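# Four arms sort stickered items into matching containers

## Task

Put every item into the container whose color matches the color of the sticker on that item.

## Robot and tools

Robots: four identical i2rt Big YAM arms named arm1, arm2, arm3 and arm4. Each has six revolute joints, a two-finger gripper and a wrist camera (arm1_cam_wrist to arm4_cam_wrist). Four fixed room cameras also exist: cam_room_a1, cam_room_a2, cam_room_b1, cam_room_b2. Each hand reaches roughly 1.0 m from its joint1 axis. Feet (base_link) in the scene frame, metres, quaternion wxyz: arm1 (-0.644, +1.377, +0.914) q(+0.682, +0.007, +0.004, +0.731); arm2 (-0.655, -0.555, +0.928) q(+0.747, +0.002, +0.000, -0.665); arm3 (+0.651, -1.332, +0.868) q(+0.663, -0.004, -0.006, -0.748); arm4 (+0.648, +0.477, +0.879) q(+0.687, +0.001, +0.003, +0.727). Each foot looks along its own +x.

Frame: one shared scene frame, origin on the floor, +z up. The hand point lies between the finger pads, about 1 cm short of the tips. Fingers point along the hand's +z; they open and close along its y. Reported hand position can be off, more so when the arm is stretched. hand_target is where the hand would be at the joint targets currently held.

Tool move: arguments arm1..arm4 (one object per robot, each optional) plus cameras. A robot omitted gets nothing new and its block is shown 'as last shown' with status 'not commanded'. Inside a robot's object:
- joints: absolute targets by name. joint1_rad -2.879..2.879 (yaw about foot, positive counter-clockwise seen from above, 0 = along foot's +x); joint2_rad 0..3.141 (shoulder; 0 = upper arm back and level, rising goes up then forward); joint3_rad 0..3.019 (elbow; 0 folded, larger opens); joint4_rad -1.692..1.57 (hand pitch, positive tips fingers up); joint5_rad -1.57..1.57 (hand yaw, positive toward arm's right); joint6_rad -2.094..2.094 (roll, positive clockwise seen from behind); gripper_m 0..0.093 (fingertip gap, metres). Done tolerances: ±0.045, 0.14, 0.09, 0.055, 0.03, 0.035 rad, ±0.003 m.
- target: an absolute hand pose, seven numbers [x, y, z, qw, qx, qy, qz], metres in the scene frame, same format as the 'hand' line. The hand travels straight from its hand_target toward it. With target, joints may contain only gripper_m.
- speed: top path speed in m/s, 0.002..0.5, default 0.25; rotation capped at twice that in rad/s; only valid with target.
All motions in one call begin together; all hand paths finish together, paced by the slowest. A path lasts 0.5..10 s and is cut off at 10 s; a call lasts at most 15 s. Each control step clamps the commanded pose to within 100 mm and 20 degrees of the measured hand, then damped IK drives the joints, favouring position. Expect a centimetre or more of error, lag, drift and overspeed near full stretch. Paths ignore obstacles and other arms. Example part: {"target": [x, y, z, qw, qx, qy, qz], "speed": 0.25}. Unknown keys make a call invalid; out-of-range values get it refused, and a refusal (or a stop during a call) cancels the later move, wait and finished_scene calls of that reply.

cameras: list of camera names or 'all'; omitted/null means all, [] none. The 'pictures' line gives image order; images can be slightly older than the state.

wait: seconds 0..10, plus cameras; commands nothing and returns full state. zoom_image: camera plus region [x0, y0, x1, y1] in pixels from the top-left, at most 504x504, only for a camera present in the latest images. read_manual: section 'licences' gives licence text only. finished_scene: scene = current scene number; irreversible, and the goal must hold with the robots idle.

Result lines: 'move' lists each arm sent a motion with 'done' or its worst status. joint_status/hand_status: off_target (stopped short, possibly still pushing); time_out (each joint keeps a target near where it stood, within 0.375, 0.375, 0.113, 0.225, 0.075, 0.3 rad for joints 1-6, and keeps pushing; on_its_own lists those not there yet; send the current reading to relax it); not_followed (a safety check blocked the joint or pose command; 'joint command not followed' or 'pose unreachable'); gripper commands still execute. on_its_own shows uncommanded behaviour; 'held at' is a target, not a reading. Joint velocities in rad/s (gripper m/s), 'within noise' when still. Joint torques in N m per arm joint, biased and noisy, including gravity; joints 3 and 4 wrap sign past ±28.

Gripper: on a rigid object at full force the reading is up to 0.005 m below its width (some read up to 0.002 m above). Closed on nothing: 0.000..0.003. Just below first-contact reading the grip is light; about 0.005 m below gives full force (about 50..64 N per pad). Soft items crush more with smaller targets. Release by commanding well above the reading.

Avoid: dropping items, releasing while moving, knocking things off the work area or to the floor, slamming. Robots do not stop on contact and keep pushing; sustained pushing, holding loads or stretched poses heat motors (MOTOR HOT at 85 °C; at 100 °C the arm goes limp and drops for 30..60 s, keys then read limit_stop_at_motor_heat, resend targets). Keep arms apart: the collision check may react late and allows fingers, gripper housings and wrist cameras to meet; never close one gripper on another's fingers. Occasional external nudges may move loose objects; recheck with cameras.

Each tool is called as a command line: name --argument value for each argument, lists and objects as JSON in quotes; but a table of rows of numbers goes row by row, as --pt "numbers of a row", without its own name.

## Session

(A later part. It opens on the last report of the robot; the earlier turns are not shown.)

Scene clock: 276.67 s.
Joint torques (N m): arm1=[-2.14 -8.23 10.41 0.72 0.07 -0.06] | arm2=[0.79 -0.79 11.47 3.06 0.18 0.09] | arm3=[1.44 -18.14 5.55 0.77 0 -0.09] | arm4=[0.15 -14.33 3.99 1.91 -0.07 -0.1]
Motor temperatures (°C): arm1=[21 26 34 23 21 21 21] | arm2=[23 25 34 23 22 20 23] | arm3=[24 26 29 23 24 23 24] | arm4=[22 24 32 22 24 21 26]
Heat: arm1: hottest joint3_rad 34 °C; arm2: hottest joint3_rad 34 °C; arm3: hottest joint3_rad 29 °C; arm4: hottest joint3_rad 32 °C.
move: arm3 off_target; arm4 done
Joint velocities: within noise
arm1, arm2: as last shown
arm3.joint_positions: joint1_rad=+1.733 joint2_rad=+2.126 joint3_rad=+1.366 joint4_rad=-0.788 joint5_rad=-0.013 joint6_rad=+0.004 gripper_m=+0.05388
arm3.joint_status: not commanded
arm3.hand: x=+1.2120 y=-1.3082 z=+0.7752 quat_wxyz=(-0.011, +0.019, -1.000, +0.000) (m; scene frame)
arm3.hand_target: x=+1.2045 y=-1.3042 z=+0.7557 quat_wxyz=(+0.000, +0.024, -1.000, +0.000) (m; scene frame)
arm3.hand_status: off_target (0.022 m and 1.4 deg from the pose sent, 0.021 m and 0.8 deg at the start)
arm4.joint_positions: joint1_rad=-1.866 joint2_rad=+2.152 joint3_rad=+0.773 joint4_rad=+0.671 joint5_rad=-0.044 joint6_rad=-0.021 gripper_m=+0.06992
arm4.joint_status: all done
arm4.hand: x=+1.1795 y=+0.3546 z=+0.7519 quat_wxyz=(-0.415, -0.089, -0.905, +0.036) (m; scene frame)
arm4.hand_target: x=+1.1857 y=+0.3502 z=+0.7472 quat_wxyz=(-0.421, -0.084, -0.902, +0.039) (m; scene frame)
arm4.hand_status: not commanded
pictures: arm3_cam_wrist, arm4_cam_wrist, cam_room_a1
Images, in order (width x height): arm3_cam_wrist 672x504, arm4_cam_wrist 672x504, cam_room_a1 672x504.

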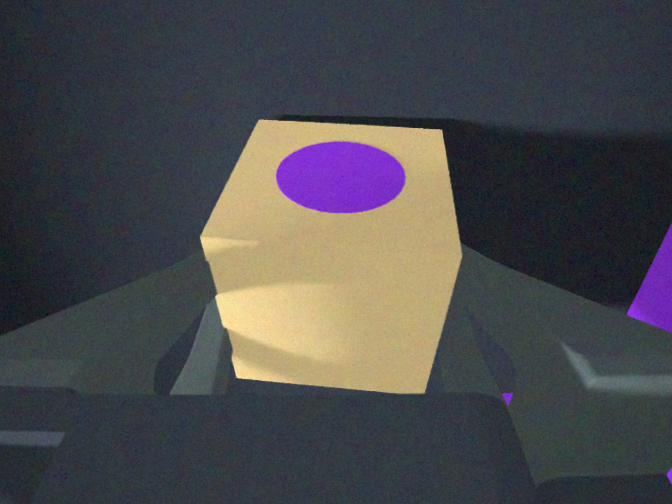

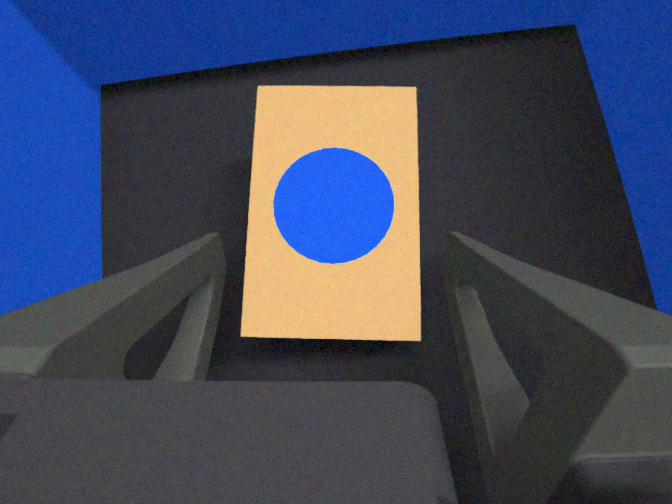

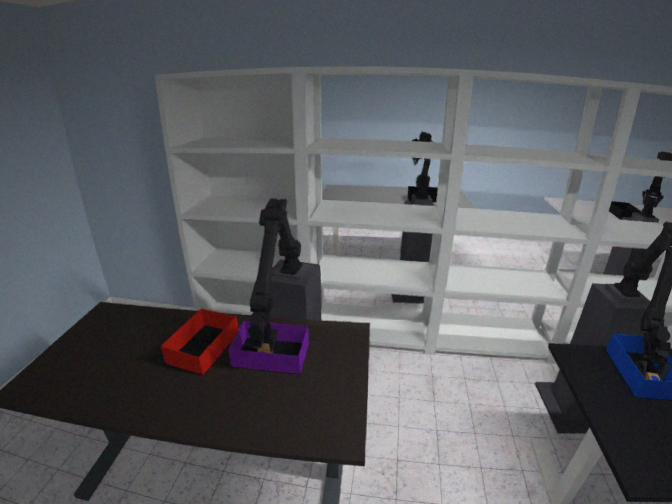

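move --arm3 '{"target":[1.203,-1.304,0.767,0,0.0244,-0.9997,0],"speed":0.05}' --arm4 '{"target":[1.04,0.378,0.90,-0.4207,-0.0845,-0.9023,0.0394],"speed":0.15}' --cameras '["arm4_cam_wrist"]'

move --arm3 '{"joints":{"gripper_m":0.08}}' --arm4 '{"joints":{"joint2_rad":0.9,"joint3_rad":1.1,"joint4_rad":-0.8}}' --cameras '["arm3_cam_wrist","arm4_cam_wrist","cam_room_a2"]'

move --arm3 '{"target":[1.19,-1.304,0.95,0,0.0244,-0.9997,0],"speed":0.2}' --cameras '["arm3_cam_wrist","cam_room_a1","cam_room_a2"]'

Scene clock: 284.53 s.
Joint torques (N m): arm1=[-3.02 -8.41 10.26 0.73 0.05 -0.07] | arm2=[0.73 -0.85 11.44 3.08 0.19 0.07] | arm3=[1.67 -20.48 5.12 -0.09 0 -0.08] | arm4=[0.38 -8.53 5.03 0.9 -0.07 -0.11]
Motor temperatures (°C): arm1=[21 26 34 23 21 21 21] | arm2=[23 25 34 23 22 20 23] | arm3=[24 27 29 23 24 23 25] | arm4=[22 24 31 22 24 21 26]
Heat: arm1: hottest joint3_rad 34 °C; arm2: hottest joint3_rad 34 °C; arm3: hottest joint3_rad 29 °C; arm4: hottest joint3_rad 31 °C.
move: arm3 off_target; arm4 done
Joint velocities: within noise
arm1, arm2: as last shown
arm3.joint_positions: joint1_rad=+1.733 joint2_rad=+2.126 joint3_rad=+1.366 joint4_rad=-0.788 joint5_rad=-0.013 joint6_rad=+0.004 gripper_m=+0.05388
arm3.joint_status: not commanded
arm3.hand: x=+1.2120 y=-1.3082 z=+0.7752 quat_wxyz=(-0.011, +0.019, -1.000, +0.000) (m; scene frame)
arm3.hand_target: x=+1.2031 y=-1.3042 z=+0.7672 quat_wxyz=(+0.000, +0.024, -1.000, +0.000) (m; scene frame)
arm3.hand_status: off_target (0.013 m and 1.4 deg from the pose sent, 0.013 m and 1.4 deg at the start)
arm4.joint_positions: joint1_rad=-1.898 joint2_rad=+1.423 joint3_rad=+0.350 joint4_rad=+0.386 joint5_rad=-0.069 joint6_rad=-0.041 gripper_m=+0.06992
arm4.joint_status: not commanded
arm4.hand: x=+1.0416 y=+0.3801 z=+0.9012 quat_wxyz=(-0.425, -0.088, -0.900, +0.037) (m; scene frame)
arm4.hand_target: x=+1.0399 y=+0.3780 z=+0.8999 quat_wxyz=(-0.421, -0.085, -0.902, +0.039) (m; scene frame)
arm4.hand_status: done (0.003 m and 0.7 deg from the pose sent, 0.205 m and 1.0 deg at the start)
pictures: arm4_cam_wrist
Images, in order (width x height): arm4_cam_wrist 672x504.

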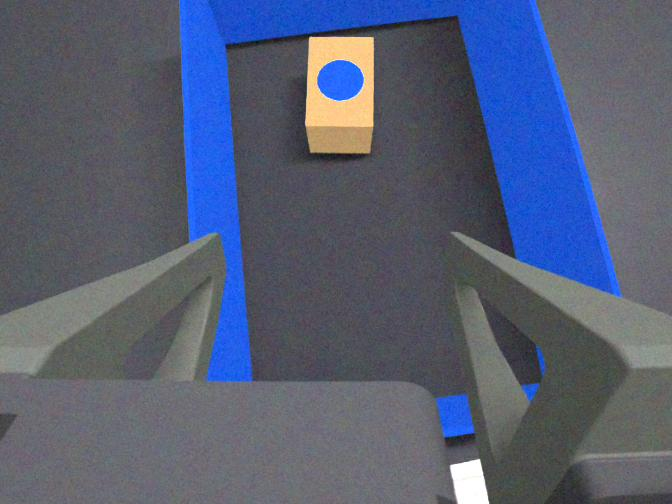

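Scene clock: 286.10 s.
Joint torques (N m): arm1=[-2.43 -8.35 10.45 0.46 0.03 -0.05] | arm2=[0.73 -0.85 11.44 3.1 0.19 0.08] | arm3=[1.61 -20.31 5.72 -0.05 0 -0.09] | arm4=[0.26 -4.89 11.59 0.91 -0.07 -0.1]
Motor temperatures (°C): arm1=[21 26 34 23 21 21 21] | arm2=[23 25 34 23 22 20 23] | arm3=[24 27 29 23 24 23 24] | arm4=[22 24 31 22 24 21 26]
Heat: arm1: hottest joint3_rad 34 °C; arm2: hottest joint3_rad 34 °C; arm3: hottest joint3_rad 29 °C; arm4: hottest joint3_rad 31 °C.
move: arm3 done; arm4 done
Joint velocities: within noise
arm1.joint_positions: joint1_rad=-2.287 joint2_rad=+1.401 joint3_rad=+1.223 joint4_rad=-1.383 joint5_rad=-0.008 joint6_rad=-0.054 gripper_m=+0.09293
arm1.joint_status: not commanded
arm1.hand: x=-0.3188 y=+1.1344 z=+1.1099 quat_wxyz=(+0.002, -0.292, -0.956, -0.001) (m; scene frame)
arm1.hand_target: x=-0.3200 y=+1.1300 z=+1.1100 quat_wxyz=(+0.000, -0.293, -0.956, +0.000) (m; scene frame)
arm1.hand_status: not commanded
arm2.joint_positions: joint1_rad=+1.263 joint2_rad=+0.592 joint3_rad=+0.900 joint4_rad=-1.019 joint5_rad=+0.000 joint6_rad=+0.613 gripper_m=+0.09290
arm2.joint_status: not commanded
arm2.hand: x=-0.3655 y=-0.6129 z=+1.2819 quat_wxyz=(-0.408, -0.356, -0.836, -0.089) (m; scene frame)
arm2.hand_target: x=-0.3608 y=-0.6145 z=+1.2835 quat_wxyz=(-0.413, -0.358, -0.833, -0.090) (m; scene frame)
arm2.hand_status: not commanded
arm3.joint_positions: joint1_rad=+1.733 joint2_rad=+2.126 joint3_rad=+1.359 joint4_rad=-0.788 joint5_rad=-0.013 joint6_rad=+0.004 gripper_m=+0.07996
arm3.joint_status: all done
arm3.hand: x=+1.2083 y=-1.3083 z=+0.7731 quat_wxyz=(-0.008, +0.019, -1.000, +0.000) (m; scene frame)
arm3.hand_target: x=+1.2031 y=-1.3041 z=+0.7672 quat_wxyz=(+0.000, +0.024, -1.000, +0.000) (m; scene frame)
arm3.hand_status: not commanded
arm4.joint_positions: joint1_rad=-1.898 joint2_rad=+0.893 joint3_rad=+1.069 joint4_rad=-0.789 joint5_rad=-0.069 joint6_rad=-0.041 gripper_m=+0.06992
arm4.joint_status: all done
arm4.hand: x=+1.0520 y=+0.3789 z=+1.2713 quat_wxyz=(-0.458, -0.085, -0.884, +0.043) (m; scene frame)
arm4.hand_target: x=+1.0537 y=+0.3759 z=+1.2843 quat_wxyz=(-0.463, -0.081, -0.881, +0.047) (m; scene frame)
arm4.hand_status: not commanded
pictures: arm3_cam_wrist, arm4_cam_wrist, cam_room_a2
Images, in order (width x height): arm3_cam_wrist 672x504, arm4_cam_wrist 672x504, cam_room_a2 672x504.

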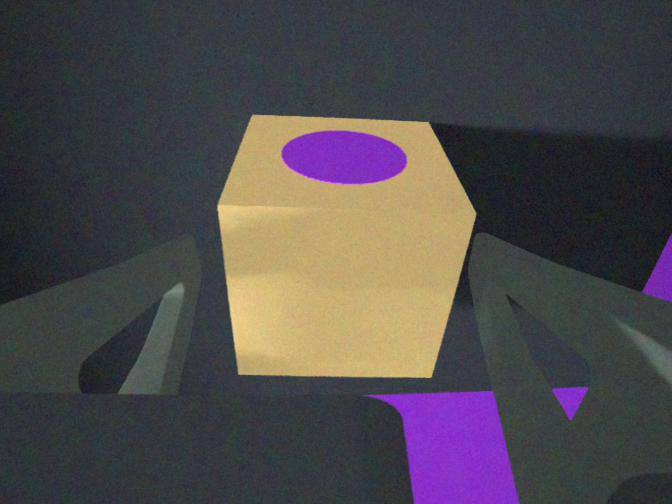

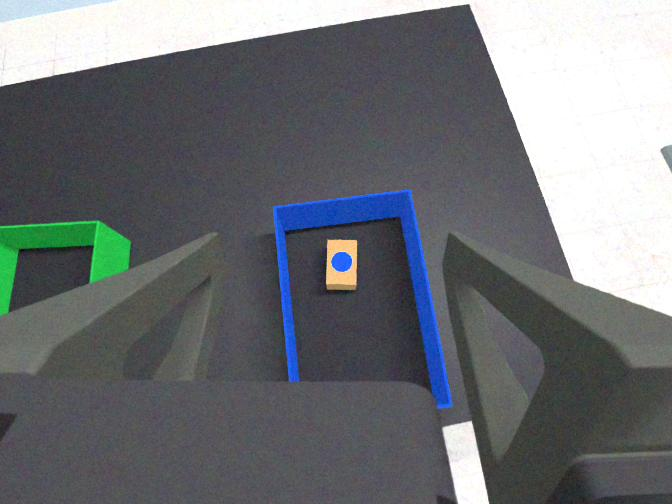

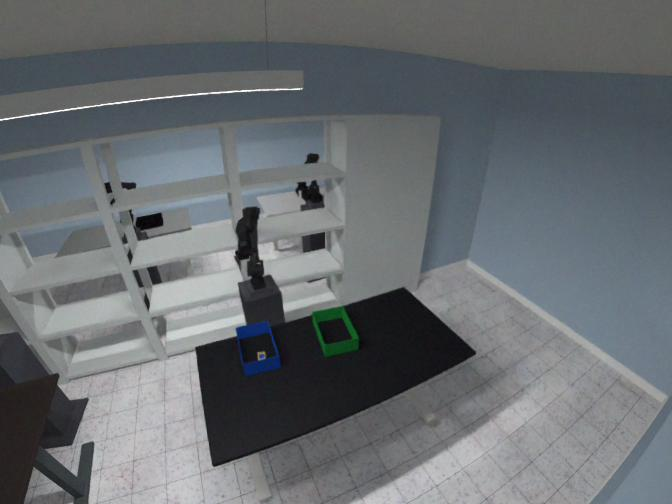

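Scene clock: 287.73 s.
Joint torques (N m): arm1=[-2.67 -8.12 10.48 0.76 0.07 -0.06] | arm2=[0.79 -0.91 11.45 3.08 0.19 0.09] | arm3=[1.49 -19.19 10.92 -0.47 -0.01 -0.11] | arm4=[0.32 -4.78 11.6 1.03 -0.04 -0.09]
Motor temperatures (°C): arm1=[21 26 34 23 21 21 21] | arm2=[23 25 34 23 22 20 23] | arm3=[24 27 29 23 24 23 24] | arm4=[22 24 31 22 24 21 26]
Heat: arm1: hottest joint3_rad 34 °C; arm2: hottest joint3_rad 34 °C; arm3: hottest joint3_rad 29 °C; arm4: hottest joint3_rad 31 °C.
move: arm3 off_target
Joint velocities: within noise
arm1, arm2, arm4: as last shown
arm3.joint_positions: joint1_rad=+1.733 joint2_rad=+1.841 joint3_rad=+1.398 joint4_rad=-1.161 joint5_rad=-0.013 joint6_rad=+0.004 gripper_m=+0.07996
arm3.joint_status: not commanded
arm3.hand: x=+1.1755 y=-1.3074 z=+0.9356 quat_wxyz=(+0.017, +0.018, -1.000, +0.001) (m; scene frame)
arm3.hand_target: x=+1.1895 y=-1.3040 z=+0.9503 quat_wxyz=(+0.000, +0.024, -1.000, +0.000) (m; scene frame)
arm3.hand_status: off_target (0.021 m and 2.0 deg from the pose sent, 0.178 m and 1.1 deg at the start)
pictures: arm3_cam_wrist, cam_room_a1, cam_room_a2
Images, in order (width x height): arm3_cam_wrist 672x504, cam_room_a1 672x504, cam_room_a2 672x504.

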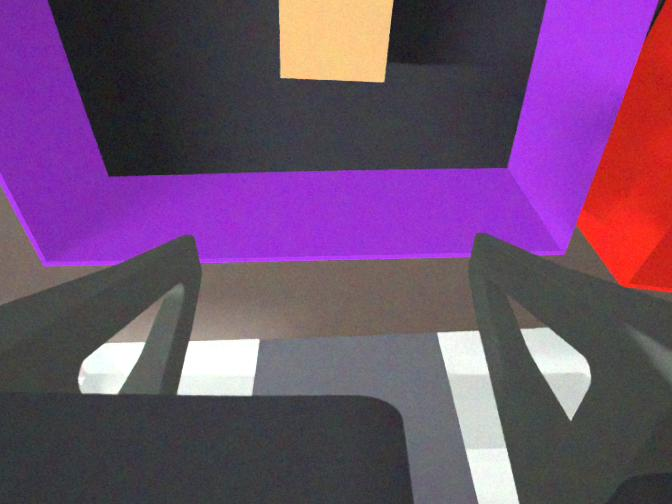

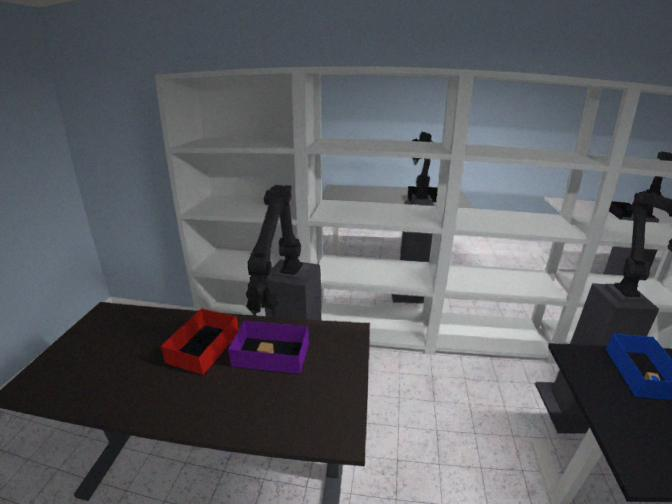

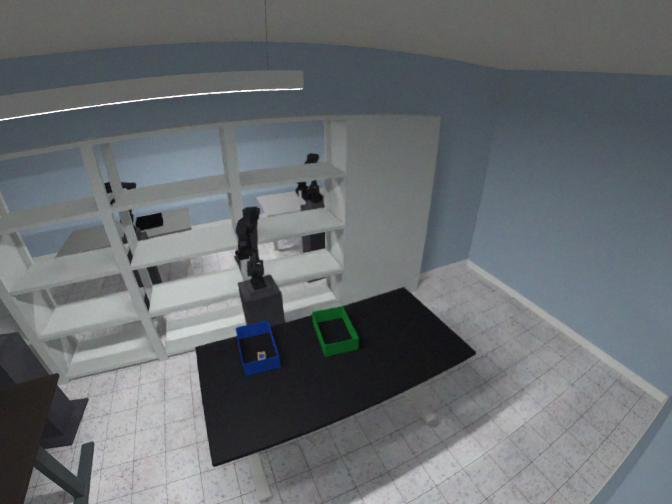

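finished_scene --scene 2

The scene is finished: the task was done.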